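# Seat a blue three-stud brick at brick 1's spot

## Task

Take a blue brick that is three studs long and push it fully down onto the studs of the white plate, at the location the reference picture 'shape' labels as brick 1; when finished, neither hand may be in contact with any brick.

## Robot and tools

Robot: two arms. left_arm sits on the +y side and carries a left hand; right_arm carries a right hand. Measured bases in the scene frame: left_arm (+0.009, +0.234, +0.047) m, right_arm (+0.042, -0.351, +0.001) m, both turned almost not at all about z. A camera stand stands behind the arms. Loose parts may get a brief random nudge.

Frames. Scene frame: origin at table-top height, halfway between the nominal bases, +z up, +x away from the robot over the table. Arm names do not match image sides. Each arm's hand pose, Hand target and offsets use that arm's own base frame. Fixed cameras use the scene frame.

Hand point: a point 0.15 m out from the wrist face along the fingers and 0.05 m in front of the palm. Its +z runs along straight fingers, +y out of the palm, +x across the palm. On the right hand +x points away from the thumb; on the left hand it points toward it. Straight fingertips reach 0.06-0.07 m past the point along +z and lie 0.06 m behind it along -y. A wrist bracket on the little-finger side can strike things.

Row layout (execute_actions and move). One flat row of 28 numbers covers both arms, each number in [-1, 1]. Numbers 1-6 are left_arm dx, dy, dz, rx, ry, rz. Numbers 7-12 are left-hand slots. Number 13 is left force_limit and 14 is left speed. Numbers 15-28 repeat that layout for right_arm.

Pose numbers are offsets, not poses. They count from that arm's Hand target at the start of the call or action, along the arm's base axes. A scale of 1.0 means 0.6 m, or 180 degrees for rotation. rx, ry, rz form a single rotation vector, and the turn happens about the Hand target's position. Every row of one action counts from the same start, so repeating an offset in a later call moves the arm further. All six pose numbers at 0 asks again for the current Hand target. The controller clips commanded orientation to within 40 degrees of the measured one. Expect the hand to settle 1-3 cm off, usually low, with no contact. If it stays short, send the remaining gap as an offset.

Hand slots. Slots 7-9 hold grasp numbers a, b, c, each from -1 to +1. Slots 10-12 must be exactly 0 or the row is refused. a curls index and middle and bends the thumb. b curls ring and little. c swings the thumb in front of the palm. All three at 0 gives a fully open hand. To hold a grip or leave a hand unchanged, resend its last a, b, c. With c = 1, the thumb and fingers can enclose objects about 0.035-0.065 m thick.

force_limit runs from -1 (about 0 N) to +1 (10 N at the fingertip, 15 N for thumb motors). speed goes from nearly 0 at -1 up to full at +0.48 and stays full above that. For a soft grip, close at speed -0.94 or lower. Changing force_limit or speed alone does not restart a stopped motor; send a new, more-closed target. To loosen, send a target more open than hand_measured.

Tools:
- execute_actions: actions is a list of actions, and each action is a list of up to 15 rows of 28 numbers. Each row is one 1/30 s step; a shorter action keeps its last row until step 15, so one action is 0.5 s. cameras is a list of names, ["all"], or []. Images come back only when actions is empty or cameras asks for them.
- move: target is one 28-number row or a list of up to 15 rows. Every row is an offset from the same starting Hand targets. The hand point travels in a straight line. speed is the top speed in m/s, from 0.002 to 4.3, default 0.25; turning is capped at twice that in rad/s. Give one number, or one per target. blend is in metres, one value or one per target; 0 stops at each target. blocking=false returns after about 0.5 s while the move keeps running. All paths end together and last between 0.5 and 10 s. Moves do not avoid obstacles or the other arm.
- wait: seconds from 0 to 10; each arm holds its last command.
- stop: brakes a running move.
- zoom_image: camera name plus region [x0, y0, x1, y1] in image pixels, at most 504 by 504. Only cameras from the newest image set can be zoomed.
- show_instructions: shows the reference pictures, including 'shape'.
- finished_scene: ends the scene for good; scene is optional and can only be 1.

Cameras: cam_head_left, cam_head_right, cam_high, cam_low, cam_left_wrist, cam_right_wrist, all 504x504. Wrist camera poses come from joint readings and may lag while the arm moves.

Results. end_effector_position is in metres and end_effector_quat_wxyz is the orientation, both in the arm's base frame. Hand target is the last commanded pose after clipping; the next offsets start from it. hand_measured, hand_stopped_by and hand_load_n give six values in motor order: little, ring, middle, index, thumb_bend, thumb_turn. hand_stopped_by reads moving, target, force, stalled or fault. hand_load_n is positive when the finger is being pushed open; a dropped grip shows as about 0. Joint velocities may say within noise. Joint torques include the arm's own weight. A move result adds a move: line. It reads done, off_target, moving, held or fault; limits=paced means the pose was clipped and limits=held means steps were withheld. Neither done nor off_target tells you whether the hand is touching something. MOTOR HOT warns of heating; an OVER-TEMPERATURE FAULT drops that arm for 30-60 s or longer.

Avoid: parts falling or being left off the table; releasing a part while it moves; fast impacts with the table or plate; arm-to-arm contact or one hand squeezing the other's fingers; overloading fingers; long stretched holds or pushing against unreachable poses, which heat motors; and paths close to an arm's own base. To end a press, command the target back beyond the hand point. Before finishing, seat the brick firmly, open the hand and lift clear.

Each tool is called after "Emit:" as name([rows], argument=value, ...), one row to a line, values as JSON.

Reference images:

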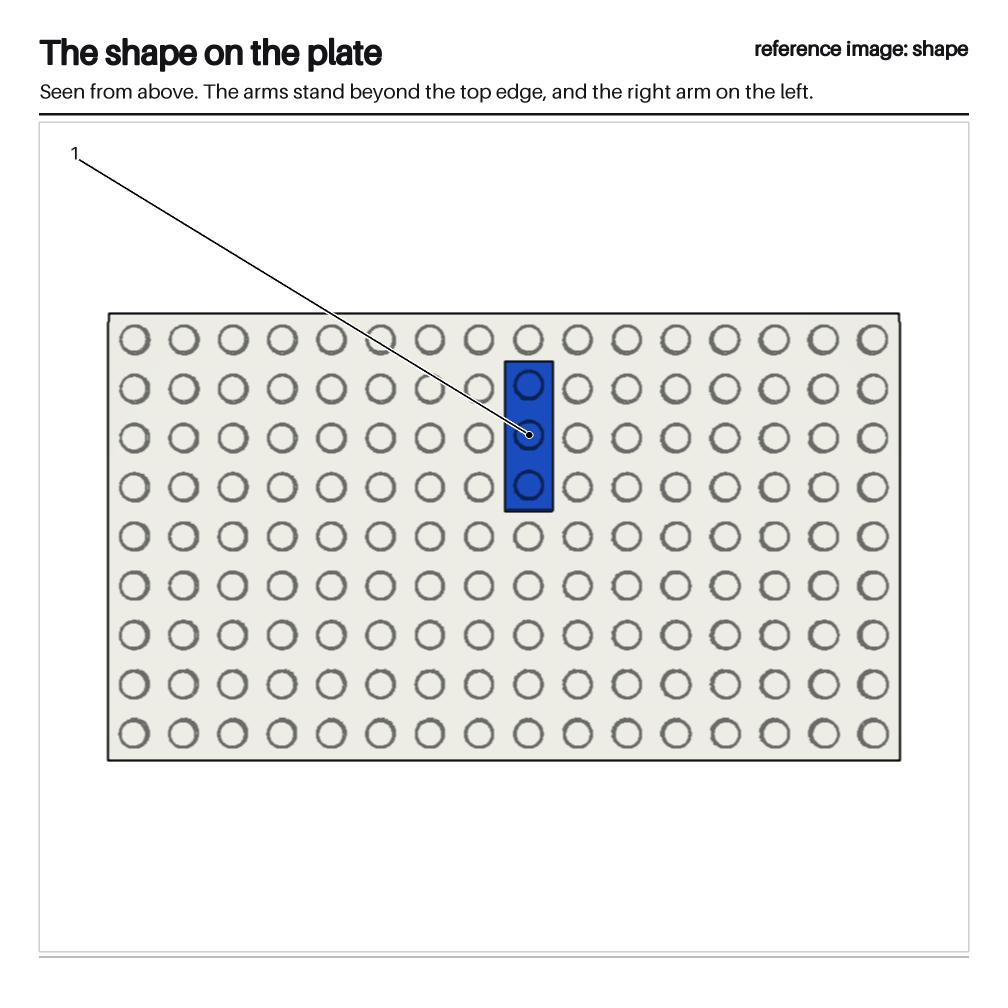

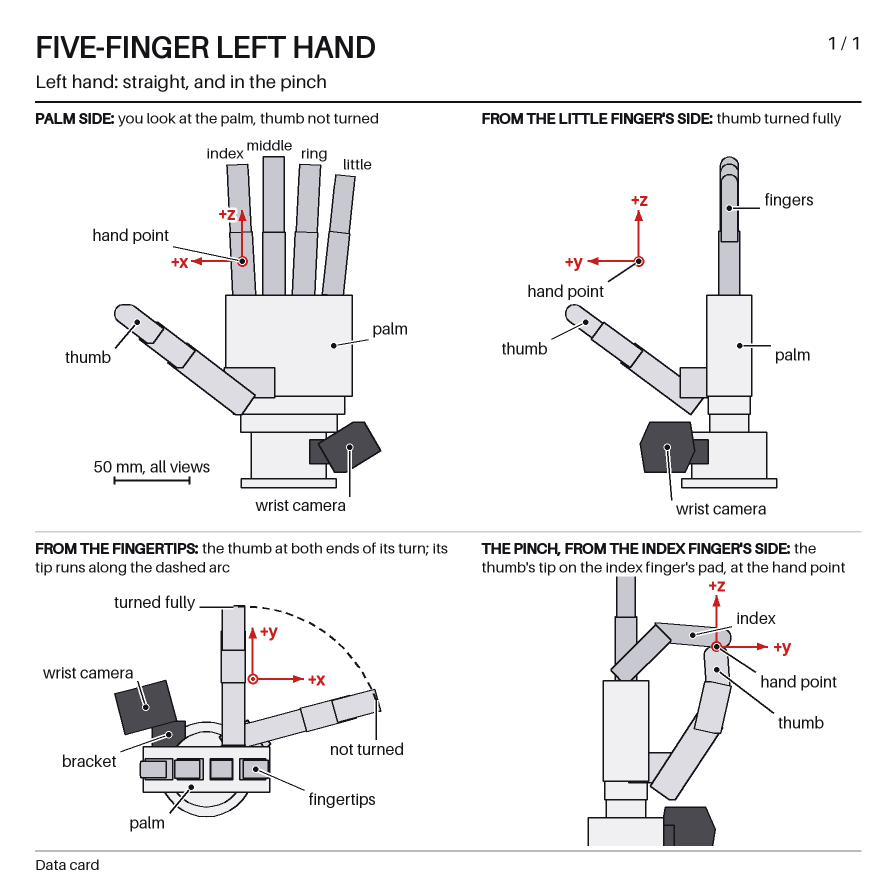

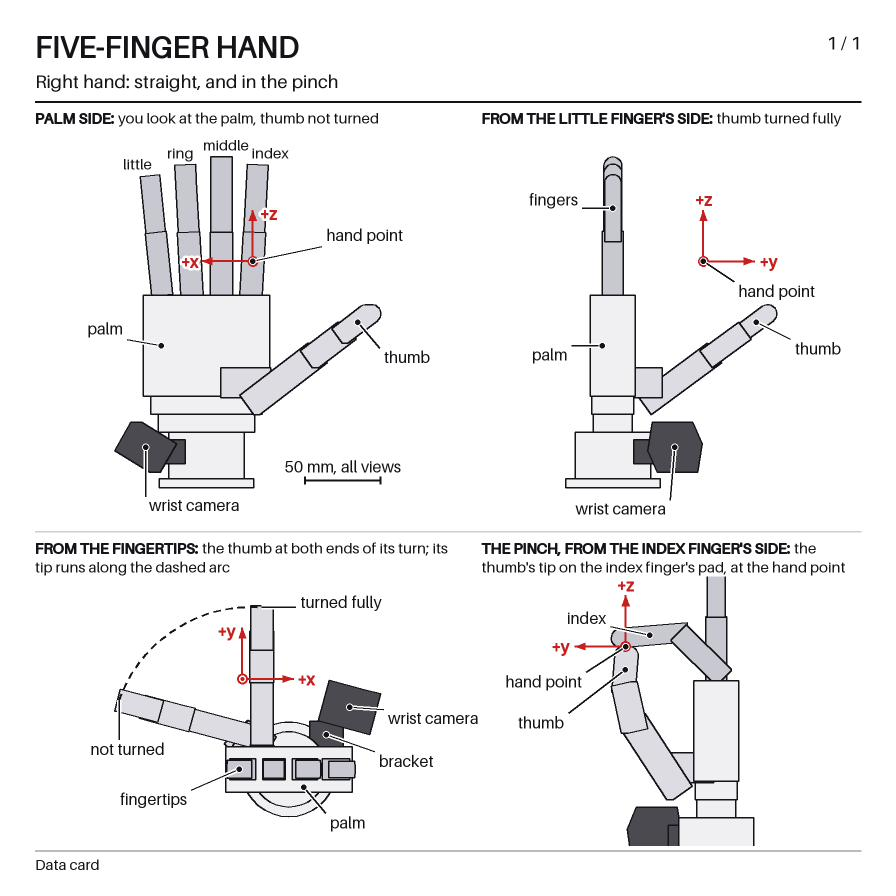

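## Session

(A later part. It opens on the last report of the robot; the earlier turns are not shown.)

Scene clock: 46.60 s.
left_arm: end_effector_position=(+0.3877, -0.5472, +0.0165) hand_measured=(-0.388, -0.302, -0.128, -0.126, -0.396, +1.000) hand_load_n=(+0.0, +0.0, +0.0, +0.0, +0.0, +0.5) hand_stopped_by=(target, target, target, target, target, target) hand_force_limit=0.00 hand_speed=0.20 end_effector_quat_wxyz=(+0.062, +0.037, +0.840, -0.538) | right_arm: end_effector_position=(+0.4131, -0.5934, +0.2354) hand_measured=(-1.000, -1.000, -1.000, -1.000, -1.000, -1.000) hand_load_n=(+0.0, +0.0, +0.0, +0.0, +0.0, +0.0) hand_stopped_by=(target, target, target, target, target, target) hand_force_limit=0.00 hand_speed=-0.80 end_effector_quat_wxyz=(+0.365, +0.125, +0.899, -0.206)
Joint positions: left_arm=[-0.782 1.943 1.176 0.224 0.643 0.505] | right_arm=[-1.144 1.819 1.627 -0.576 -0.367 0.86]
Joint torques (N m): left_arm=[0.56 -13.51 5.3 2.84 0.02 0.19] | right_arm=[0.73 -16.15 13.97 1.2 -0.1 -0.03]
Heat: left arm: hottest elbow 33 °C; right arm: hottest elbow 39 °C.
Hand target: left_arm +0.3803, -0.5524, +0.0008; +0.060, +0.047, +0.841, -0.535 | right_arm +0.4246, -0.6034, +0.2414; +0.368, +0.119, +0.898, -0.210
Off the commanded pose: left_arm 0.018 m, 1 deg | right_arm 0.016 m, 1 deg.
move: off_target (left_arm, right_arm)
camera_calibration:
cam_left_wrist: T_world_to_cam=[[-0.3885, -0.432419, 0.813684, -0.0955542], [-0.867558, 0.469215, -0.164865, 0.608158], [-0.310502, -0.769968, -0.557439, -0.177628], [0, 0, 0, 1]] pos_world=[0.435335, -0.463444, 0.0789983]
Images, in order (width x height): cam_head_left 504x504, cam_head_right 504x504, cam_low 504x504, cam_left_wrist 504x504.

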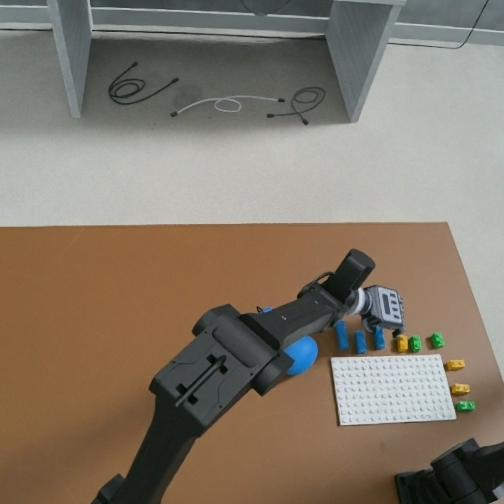

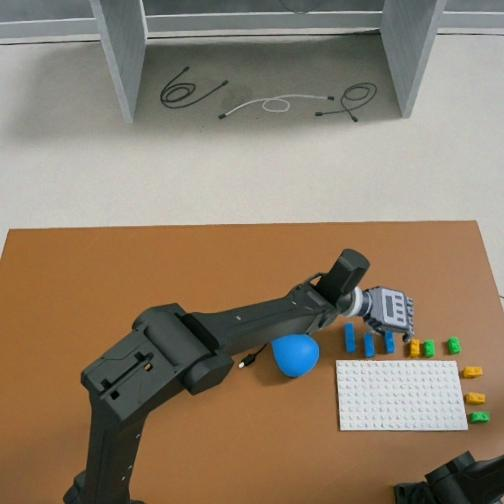

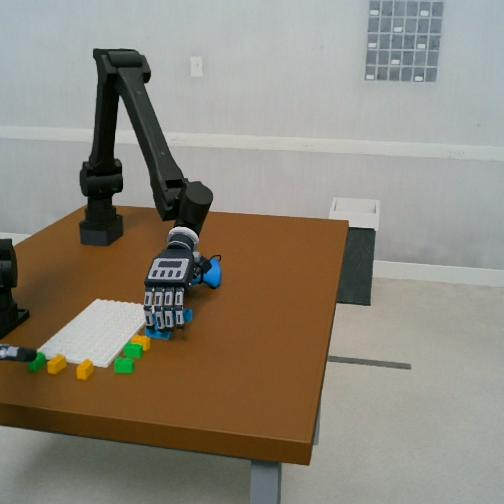

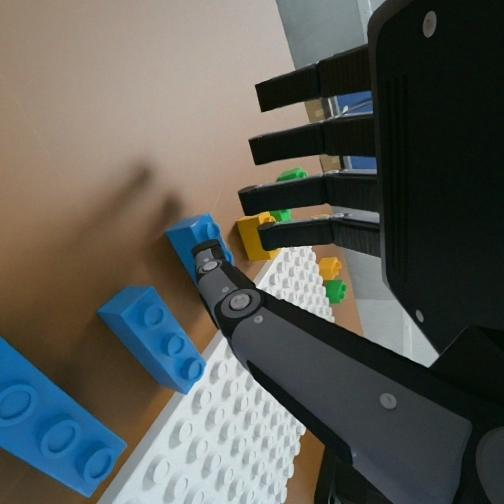

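Emit:
move(target=[-0.0095,0,-0.040,0,0,0,0.47,0.33,1,0,0,0,0,0.2,0,0,0,0,0,0,0,0,0,0,0,0,0,-0.8], speed=0.08, cameras=["cam_head_left","cam_head_right","cam_low","cam_left_wrist"])

Emit:
zoom_image(camera="cam_head_right", region=[340, 290, 440, 390])

Emit:
zoom_image(camera="cam_low", region=[110, 250, 210, 350])

Emit:
zoom_image(camera="cam_left_wrist", region=[100, 150, 350, 400])

Scene clock: 51.60 s.
left_arm: end_effector_position=(+0.3833, -0.5474, -0.0066) hand_measured=(-0.388, -0.302, -0.128, -0.126, -0.396, +1.000) hand_load_n=(+0.0, +0.0, +0.0, +0.0, +0.0, +0.0) hand_stopped_by=(target, target, target, target, target, target) hand_force_limit=0.00 hand_speed=0.20 end_effector_quat_wxyz=(+0.064, +0.039, +0.839, -0.539) | right_arm: end_effector_position=(+0.4131, -0.5934, +0.2354) hand_measured=(-1.000, -1.000, -1.000, -1.000, -1.000, -1.000) hand_load_n=(+0.0, +0.0, -0.5, +0.0, +0.0, -0.5) hand_stopped_by=(target, target, target, target, target, target) hand_force_limit=0.00 hand_speed=-0.80 end_effector_quat_wxyz=(+0.365, +0.125, +0.899, -0.206)
Joint positions: left_arm=[-0.788 1.981 1.155 0.289 0.637 0.506] | right_arm=[-1.144 1.819 1.627 -0.576 -0.367 0.86]
Joint torques (N m): left_arm=[-0.03 -13.39 5.14 2.67 0.05 0.18] | right_arm=[0.79 -16.32 13.97 1.25 -0.11 -0.03]
Heat: left arm: hottest elbow 33 °C; right arm: hottest elbow 40 °C.
Hand target: left_arm +0.3746, -0.5524, -0.0232; +0.060, +0.047, +0.841, -0.535 | right_arm +0.4246, -0.6034, +0.2414; +0.368, +0.119, +0.898, -0.210
Off the commanded pose: left_arm 0.019 m, 1 deg | right_arm 0.016 m, 1 deg.
move: off_target (left_arm, right_arm)
camera_calibration:
cam_left_wrist: T_world_to_cam=[[-0.394543, -0.430785, 0.81164, -0.0752756], [-0.865841, 0.470039, -0.171414, 0.600251], [-0.30766, -0.770381, -0.558442, -0.193377], [0, 0, 0, 1]] pos_world=[0.430528, -0.463543, 0.0559981]
Images, in order (width x height): cam_head_left 504x504, cam_head_right 504x504, cam_low 504x504, cam_left_wrist 504x504.

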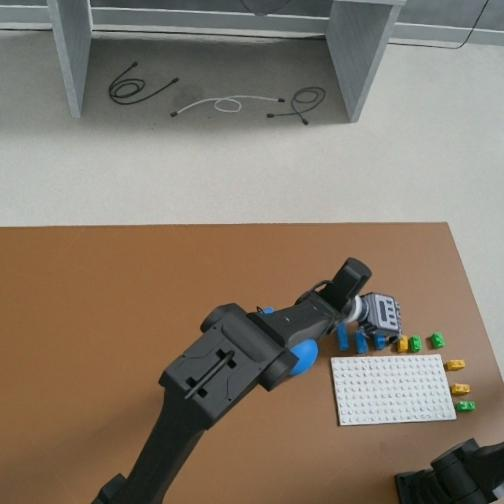

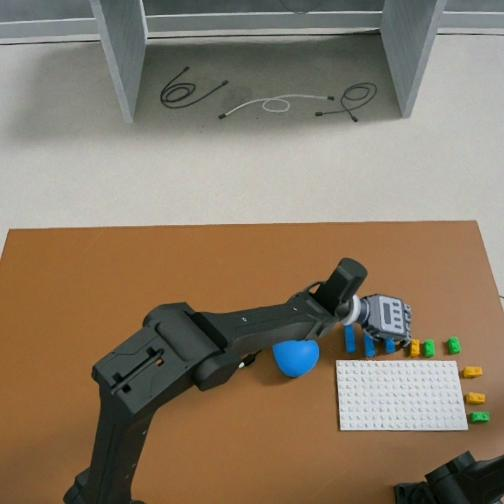

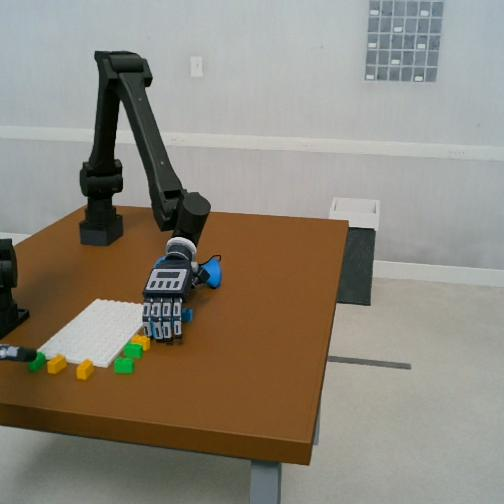

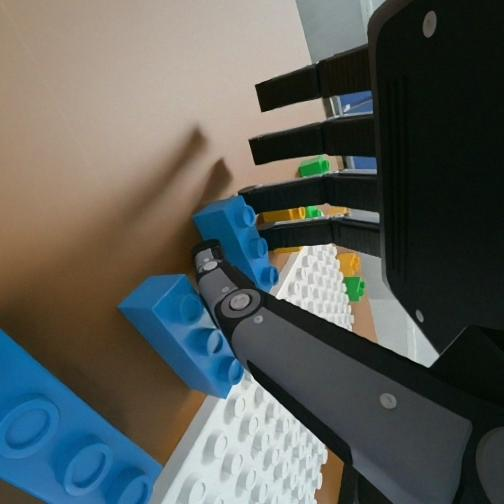

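Scaled by 5.040 from the camera's 504x504 image, which has a finer 720x720 frame.

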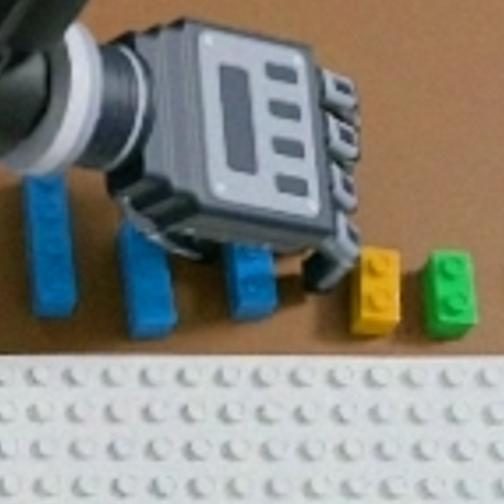

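Scaled by 5.040 from the camera's 504x504 image, which has a finer 720x720 frame.

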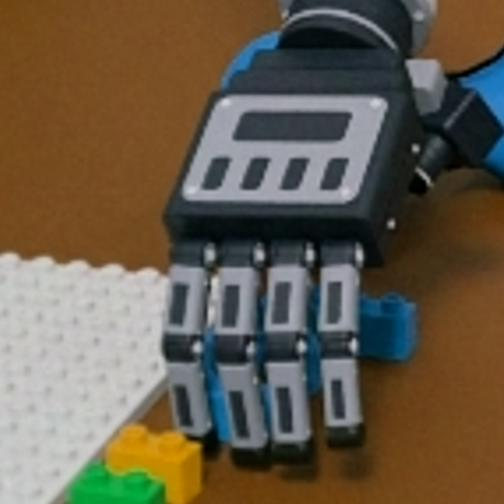

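Scaled by 2.016 from the camera's 504x504 image, which has a finer 720x720 frame.

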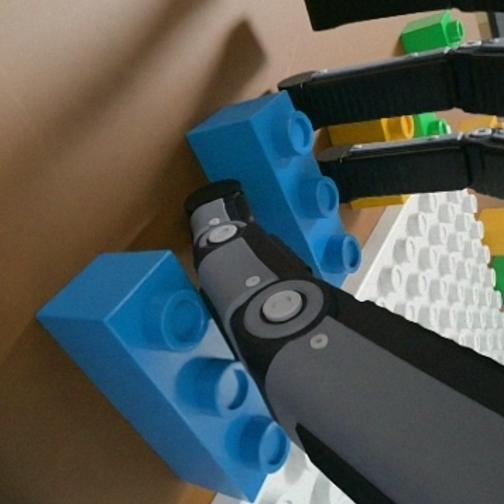

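Emit:
move(target=[0,0,0.004,0,0,0,0.70,0.33,1,0,0,0,-0.4,-0.9,0,0,0,0,0,0,0,0,0,0,0,0,0,-0.8], speed=0.08, cameras=["cam_head_left","cam_head_right","cam_low","cam_left_wrist"])

Emit:
zoom_image(camera="cam_head_right", region=[340, 290, 440, 390])

Emit:
zoom_image(camera="cam_low", region=[110, 250, 210, 350])

Emit:
zoom_image(camera="cam_left_wrist", region=[100, 150, 350, 400])

Scene clock: 55.40 s.
left_arm: end_effector_position=(+0.3833, -0.5474, -0.0066) hand_measured=(-0.410, -0.268, +0.074, +0.096, -0.286, +1.000) hand_load_n=(+0.0, +0.0, +5.0, +5.5, +5.5, -3.0) hand_stopped_by=(target, target, force, force, force, target) hand_force_limit=-0.40 hand_speed=-0.90 end_effector_quat_wxyz=(+0.064, +0.039, +0.839, -0.539) | right_arm: end_effector_position=(+0.4131, -0.5934, +0.2354) hand_measured=(-1.000, -1.000, -1.000, -1.000, -1.000, -1.000) hand_load_n=(+0.0, +0.0, +0.0, +0.0, +0.0, +0.0) hand_stopped_by=(target, target, target, target, target, target) hand_force_limit=0.00 hand_speed=-0.80 end_effector_quat_wxyz=(+0.365, +0.125, +0.899, -0.206)
Joint positions: left_arm=[-0.788 1.981 1.155 0.289 0.637 0.506] | right_arm=[-1.144 1.819 1.627 -0.576 -0.367 0.86]
Joint torques (N m): left_arm=[-0.09 -13.57 5.2 2.48 0.04 0.21] | right_arm=[0.73 -16.09 14.01 1.28 -0.1 -0.02]
Heat: left arm: hottest elbow 33 °C; right arm: hottest elbow 40 °C.
Hand target: left_arm +0.3746, -0.5524, -0.0208; +0.060, +0.048, +0.841, -0.535 | right_arm +0.4246, -0.6034, +0.2414; +0.368, +0.119, +0.898, -0.210
Off the commanded pose: left_arm 0.017 m, 1 deg | right_arm 0.016 m, 1 deg.
move: off_target (left_arm, right_arm)
camera_calibration:
cam_left_wrist: T_world_to_cam=[[-0.394543, -0.430785, 0.81164, -0.0752756], [-0.865841, 0.470039, -0.171414, 0.600251], [-0.30766, -0.770381, -0.558442, -0.193377], [0, 0, 0, 1]] pos_world=[0.430528, -0.463543, 0.0559981]
Images, in order (width x height): cam_head_left 504x504, cam_head_right 504x504, cam_low 504x504, cam_left_wrist 504x504.

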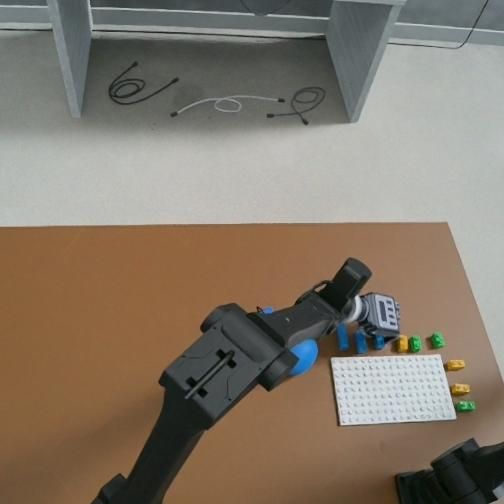

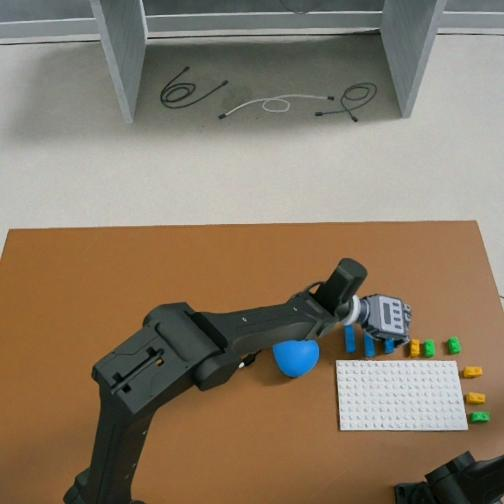

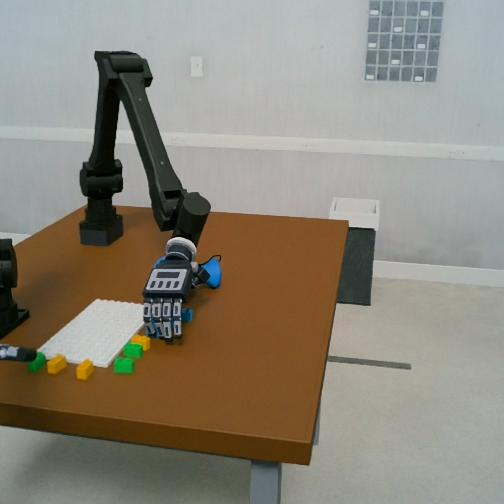

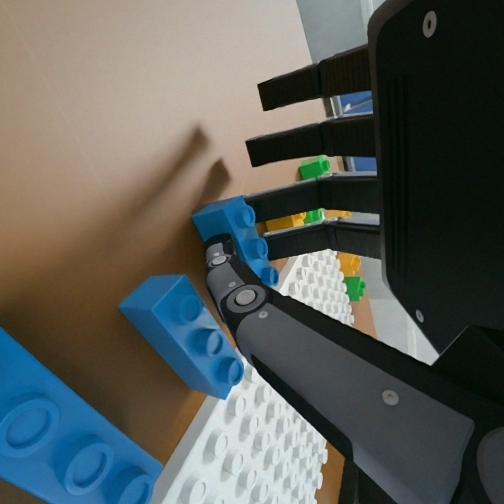

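Scaled by 5.040 from the camera's 504x504 image, which has a finer 720x720 frame.

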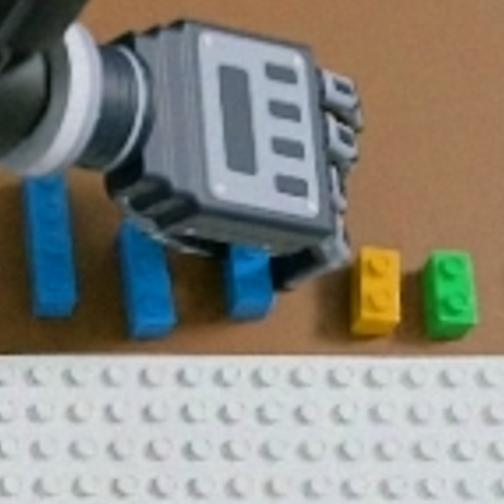

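Scaled by 5.040 from the camera's 504x504 image, which has a finer 720x720 frame.

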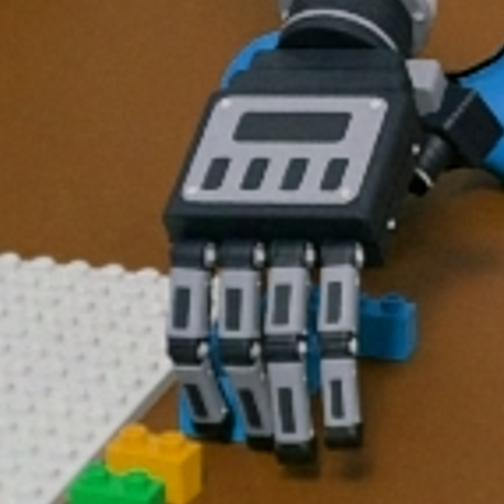

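Scaled by 2.016 from the camera's 504x504 image, which has a finer 720x720 frame.

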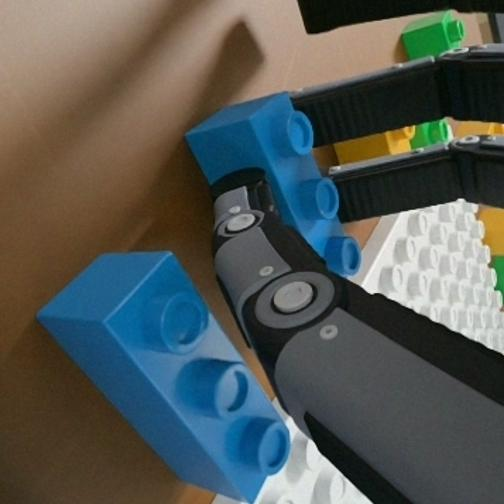

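Emit:
move(target=[0,0,0.11,0,0,0,0.70,0.33,1,0,0,0,-0.4,-0.9,0,0,0,0,0,0,0,0,0,0,0,0,0,-0.8], speed=0.1, cameras=["cam_head_left","cam_head_right","cam_low","cam_left_wrist"])

Emit:
zoom_image(camera="cam_head_right", region=[330, 270, 450, 390])

Emit:
zoom_image(camera="cam_low", region=[100, 240, 200, 340])

Emit:
zoom_image(camera="cam_left_wrist", region=[100, 150, 350, 400])

Scene clock: 57.63 s.
left_arm: end_effector_position=(+0.3756, -0.5399, +0.0329) hand_measured=(-0.410, -0.268, +0.074, +0.096, -0.286, +1.000) hand_load_n=(+0.0, +0.0, +4.5, +5.5, +5.5, -3.0) hand_stopped_by=(target, target, force, force, force, target) hand_force_limit=-0.40 hand_speed=-0.90 end_effector_quat_wxyz=(+0.056, +0.035, +0.845, -0.531) | right_arm: end_effector_position=(+0.4131, -0.5934, +0.2354) hand_measured=(-1.000, -1.000, -1.000, -1.000, -1.000, -1.000) hand_load_n=(+0.0, +0.0, +0.0, +0.0, +0.0, +0.0) hand_stopped_by=(target, target, target, target, target, target) hand_force_limit=0.00 hand_speed=-0.80 end_effector_quat_wxyz=(+0.365, +0.125, +0.899, -0.206)
Joint positions: left_arm=[-0.789 1.887 1.155 0.167 0.637 0.506] | right_arm=[-1.144 1.819 1.627 -0.576 -0.367 0.86]
Joint torques (N m): left_arm=[0.85 -15.21 7.58 1.18 0.04 0.18] | right_arm=[0.67 -16.26 13.97 1.21 -0.11 -0.03]
Heat: left arm: hottest elbow 33 °C; right arm: hottest elbow 40 °C.
Hand target: left_arm +0.3744, -0.5525, +0.0452; +0.060, +0.048, +0.841, -0.535 | right_arm +0.4246, -0.6034, +0.2414; +0.368, +0.119, +0.898, -0.210
Off the commanded pose: left_arm 0.018 m, 2 deg | right_arm 0.016 m, 1 deg.
move: off_target (left_arm, right_arm)
camera_calibration:
cam_left_wrist: T_world_to_cam=[[-0.378814, -0.44691, 0.810414, -0.121805], [-0.868879, 0.473264, -0.145157, 0.598878], [-0.318668, -0.75914, -0.56759, -0.157415], [0, 0, 0, 1]] pos_world=[0.424048, -0.457363, 0.0962962]
Images, in order (width x height): cam_head_left 504x504, cam_head_right 504x504, cam_low 504x504, cam_left_wrist 504x504.

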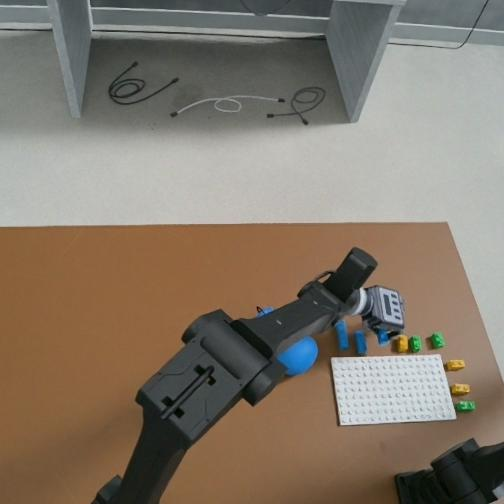

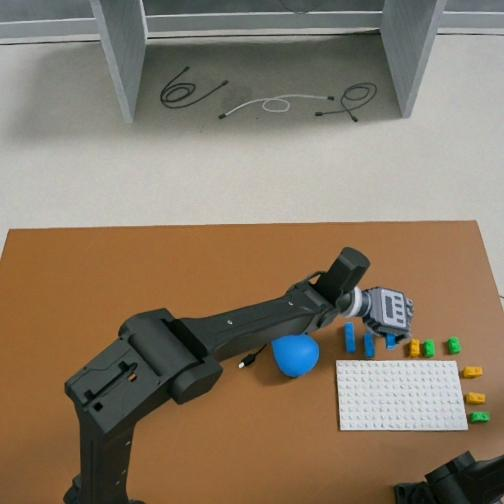

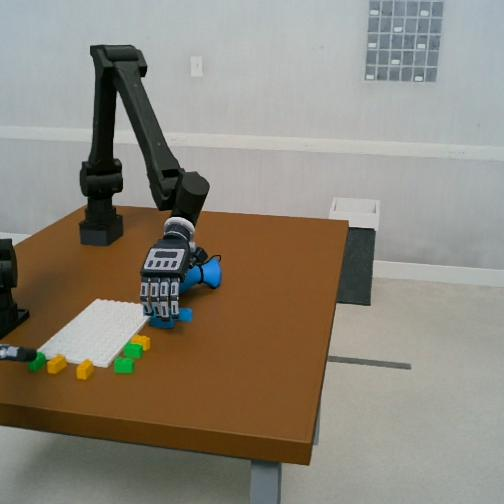

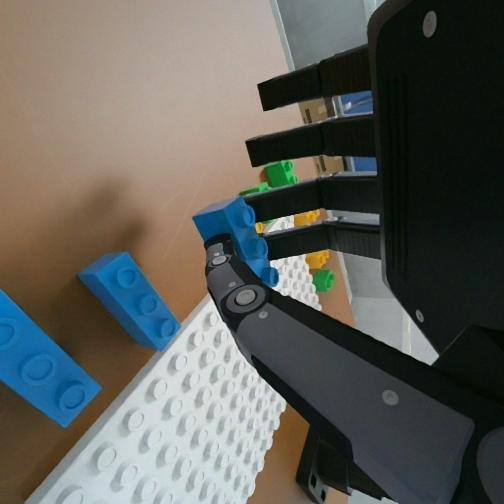

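Scaled by 4.200 from the camera's 504x504 image, which has a finer 720x720 frame.

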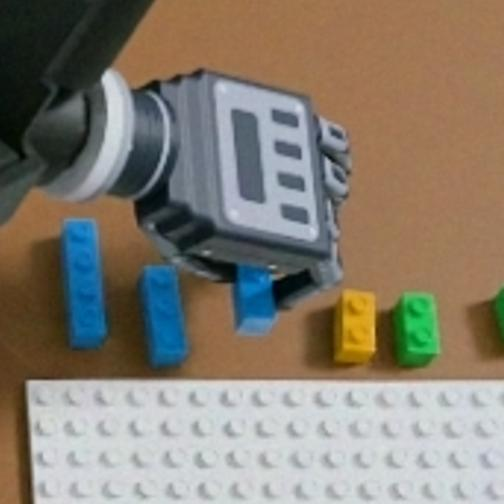

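Scaled by 5.040 from the camera's 504x504 image, which has a finer 720x720 frame.

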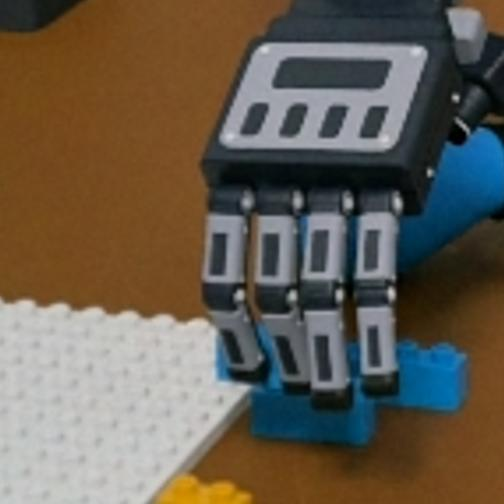

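Scaled by 2.016 from the camera's 504x504 image, which has a finer 720x720 frame.

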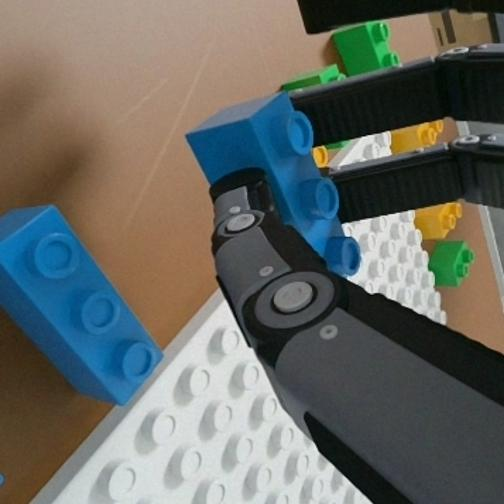

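Emit:
zoom_image(camera="cam_head_right", region=[330, 330, 480, 440])

Emit:
zoom_image(camera="cam_head_left", region=[325, 325, 475, 435])

Emit:
zoom_image(camera="cam_low", region=[30, 280, 180, 390])

Scaled by 3.360 from the camera's 504x504 image, which has a finer 720x720 frame.

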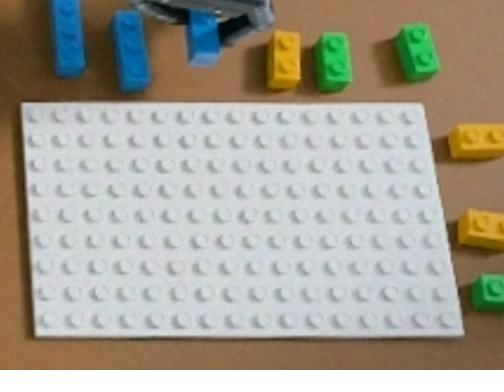

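Scaled by 3.360 from the camera's 504x504 image, which has a finer 720x720 frame.

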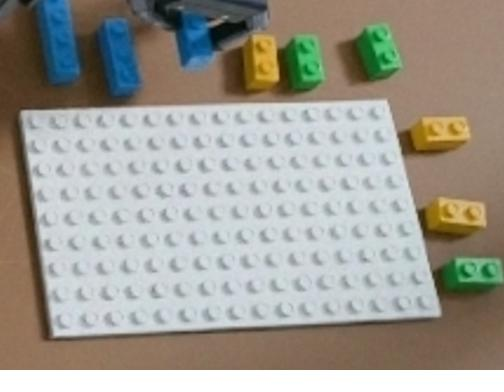

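Scaled by 3.360 from the camera's 504x504 image, which has a finer 720x720 frame.

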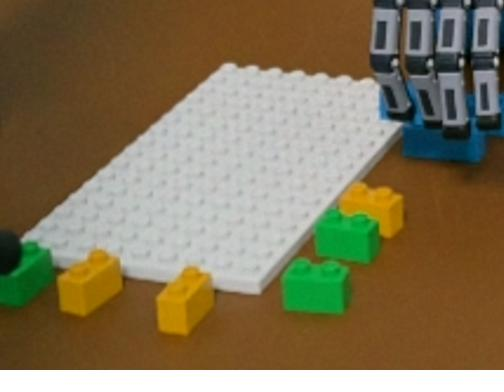

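Emit:
move(target=[-0.240,-0.021,0.005,0,0,0,0.70,0.33,1,0,0,0,-0.4,-0.9,0,0,0,0,0,0,0,0,0,0,0,0,0,-0.8], speed=0.15, cameras=["cam_head_left","cam_head_right","cam_low","cam_left_wrist","cam_high"])

Emit:
zoom_image(camera="cam_head_right", region=[330, 330, 480, 440])

Emit:
zoom_image(camera="cam_head_left", region=[325, 325, 475, 435])

Emit:
zoom_image(camera="cam_low", region=[30, 260, 180, 370])

Emit:
zoom_image(camera="cam_left_wrist", region=[100, 150, 350, 400])

Scene clock: 65.60 s.
left_arm: end_effector_position=(+0.2346, -0.5601, +0.0387) hand_measured=(-0.410, -0.268, +0.074, +0.096, -0.286, +1.000) hand_load_n=(+0.0, +0.0, +5.0, +5.5, +5.5, -2.5) hand_stopped_by=(target, target, force, force, force, target) hand_force_limit=-0.40 hand_speed=-0.90 end_effector_quat_wxyz=(+0.058, +0.048, +0.848, -0.524) | right_arm: end_effector_position=(+0.4131, -0.5934, +0.2354) hand_measured=(-1.000, -1.000, -1.000, -1.000, -1.000, -1.000) hand_load_n=(+0.0, -0.5, +0.0, +0.0, +0.0, +0.0) hand_stopped_by=(target, target, target, target, target, target) hand_force_limit=0.00 hand_speed=-0.80 end_effector_quat_wxyz=(+0.365, +0.125, +0.899, -0.206)
Joint positions: left_arm=[-1.032 1.736 0.936 0.29 0.431 0.397] | right_arm=[-1.144 1.819 1.627 -0.576 -0.367 0.86]
Joint torques (N m): left_arm=[0.97 -13.63 5.29 2.86 -0.05 -0.06] | right_arm=[0.85 -16.38 14.02 1.21 -0.11 -0.02]
Heat: left arm: hottest elbow 34 °C; right arm: hottest elbow 40 °C.
Hand target: left_arm +0.2306, -0.5652, +0.0484; +0.060, +0.048, +0.841, -0.535 | right_arm +0.4246, -0.6034, +0.2414; +0.368, +0.119, +0.898, -0.210
Off the commanded pose: left_arm 0.012 m, 1 deg | right_arm 0.016 m, 1 deg.
move: off_target (left_arm, right_arm)
camera_calibration:
cam_left_wrist: T_world_to_cam=[[-0.402329, -0.452196, 0.796021, -0.185886], [-0.857122, 0.491565, -0.153967, 0.494698], [-0.321673, -0.744233, -0.585358, -0.204565], [0, 0, 0, 1]] pos_world=[0.283426, -0.479477, 0.104392]
Images, in order (width x height): cam_head_left 504x504, cam_head_right 504x504, cam_high 504x504, cam_low 504x504, cam_left_wrist 504x504.

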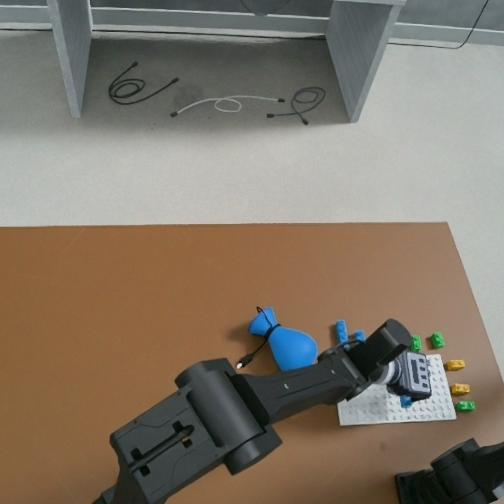

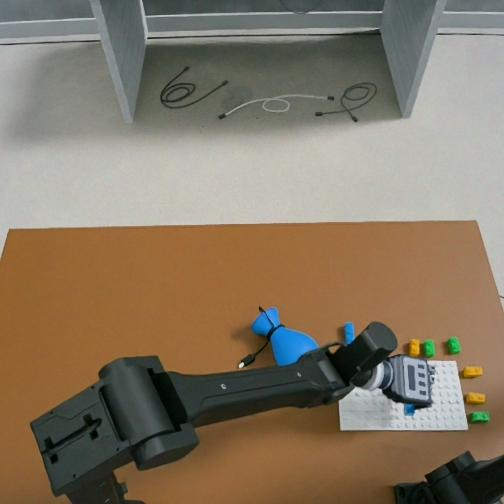

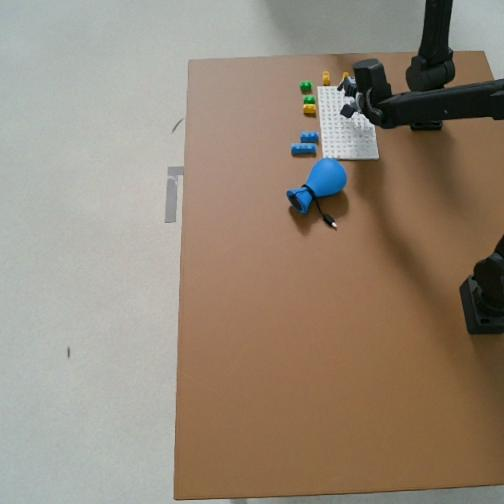

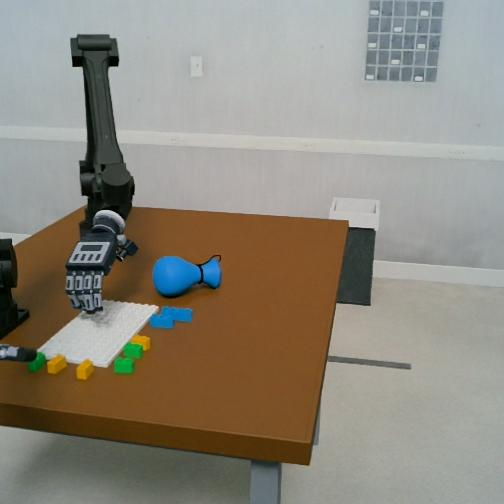

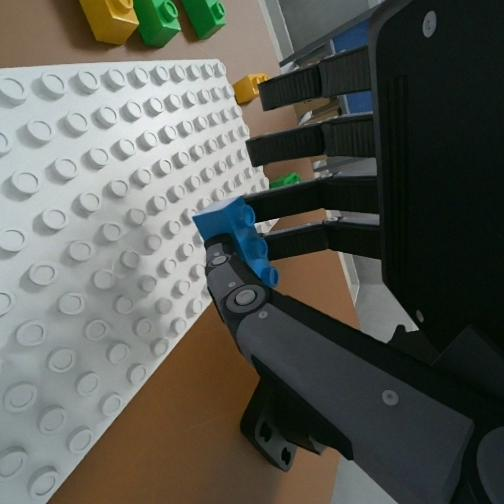

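Scaled by 3.360 from the camera's 504x504 image, which has a finer 720x720 frame.

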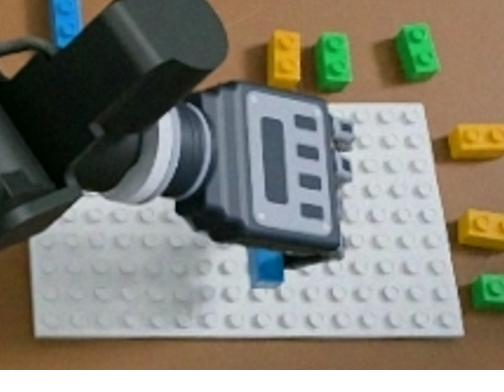

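Scaled by 3.360 from the camera's 504x504 image, which has a finer 720x720 frame.

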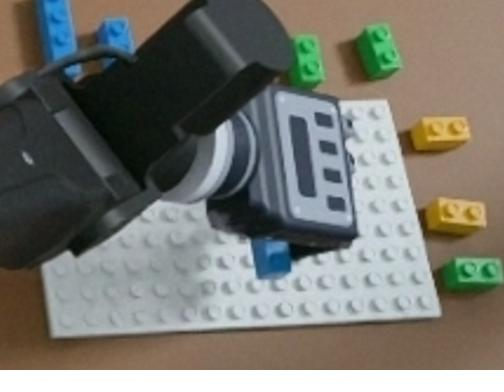

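Scaled by 3.360 from the camera's 504x504 image, which has a finer 720x720 frame.

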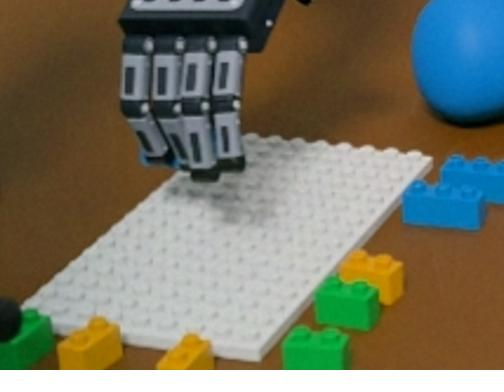

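Scaled by 2.016 from the camera's 504x504 image, which has a finer 720x720 frame.

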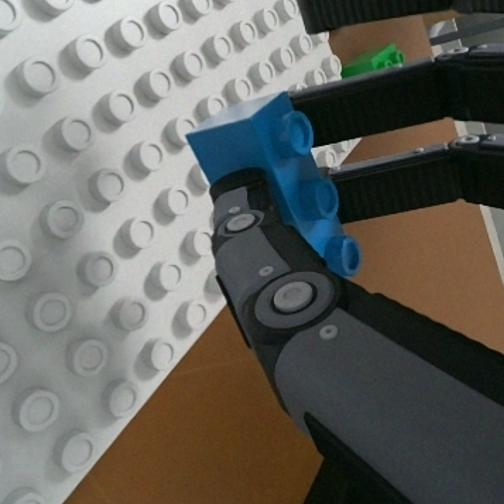

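Emit:
zoom_image(camera="cam_head_right", region=[385, 385, 445, 445])

Emit:
zoom_image(camera="cam_head_left", region=[380, 375, 440, 435])

Emit:
zoom_image(camera="cam_low", region=[60, 280, 120, 340])

Emit:
zoom_image(camera="cam_left_wrist", region=[170, 170, 300, 300])

Scaled by 8.400 from the camera's 504x504 image, which has a finer 720x720 frame.

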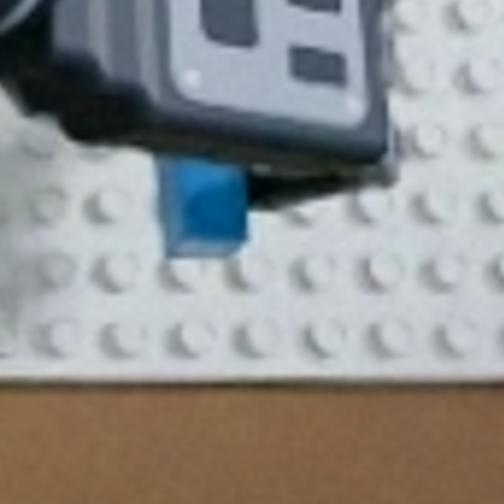

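Scaled by 8.400 from the camera's 504x504 image, which has a finer 720x720 frame.

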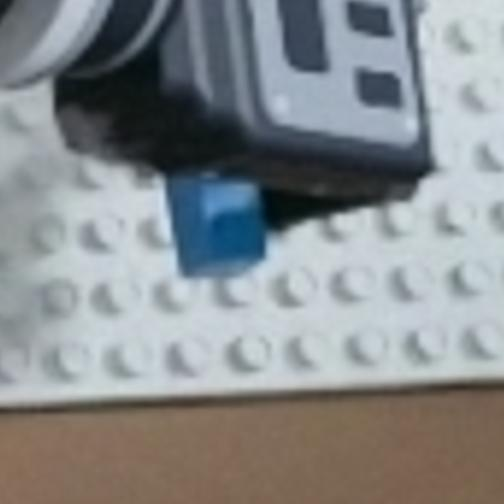

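Scaled by 8.400 from the camera's 504x504 image, which has a finer 720x720 frame.

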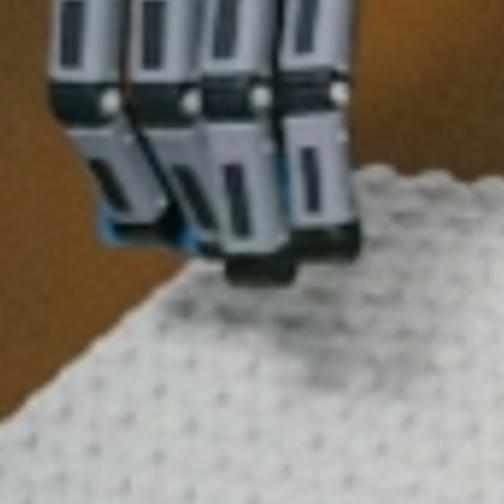

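Scaled by 3.877 from the camera's 504x504 image, which has a finer 720x720 frame.

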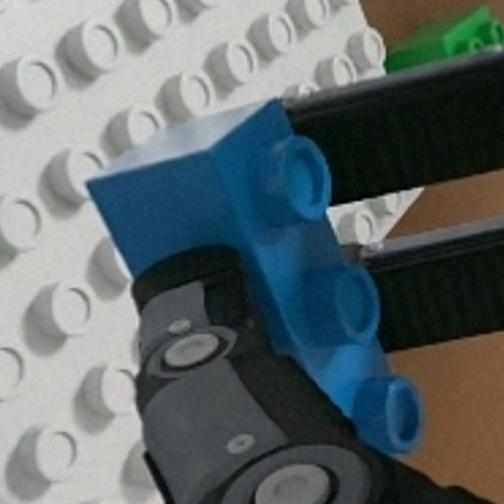

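Emit:
zoom_image(camera="cam_left_wrist", region=[185, 180, 295, 290])

Scaled by 4.582 from the camera's 504x504 image, which has a finer 720x720 frame.

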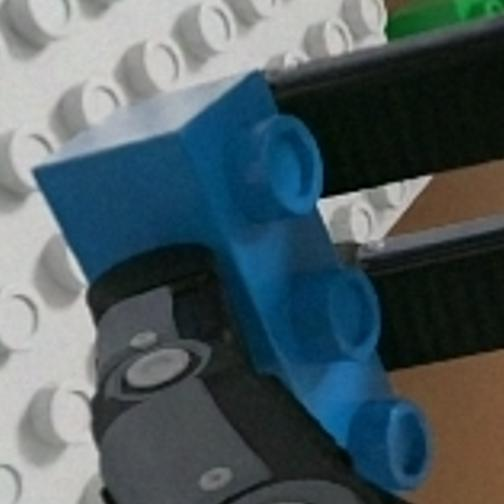

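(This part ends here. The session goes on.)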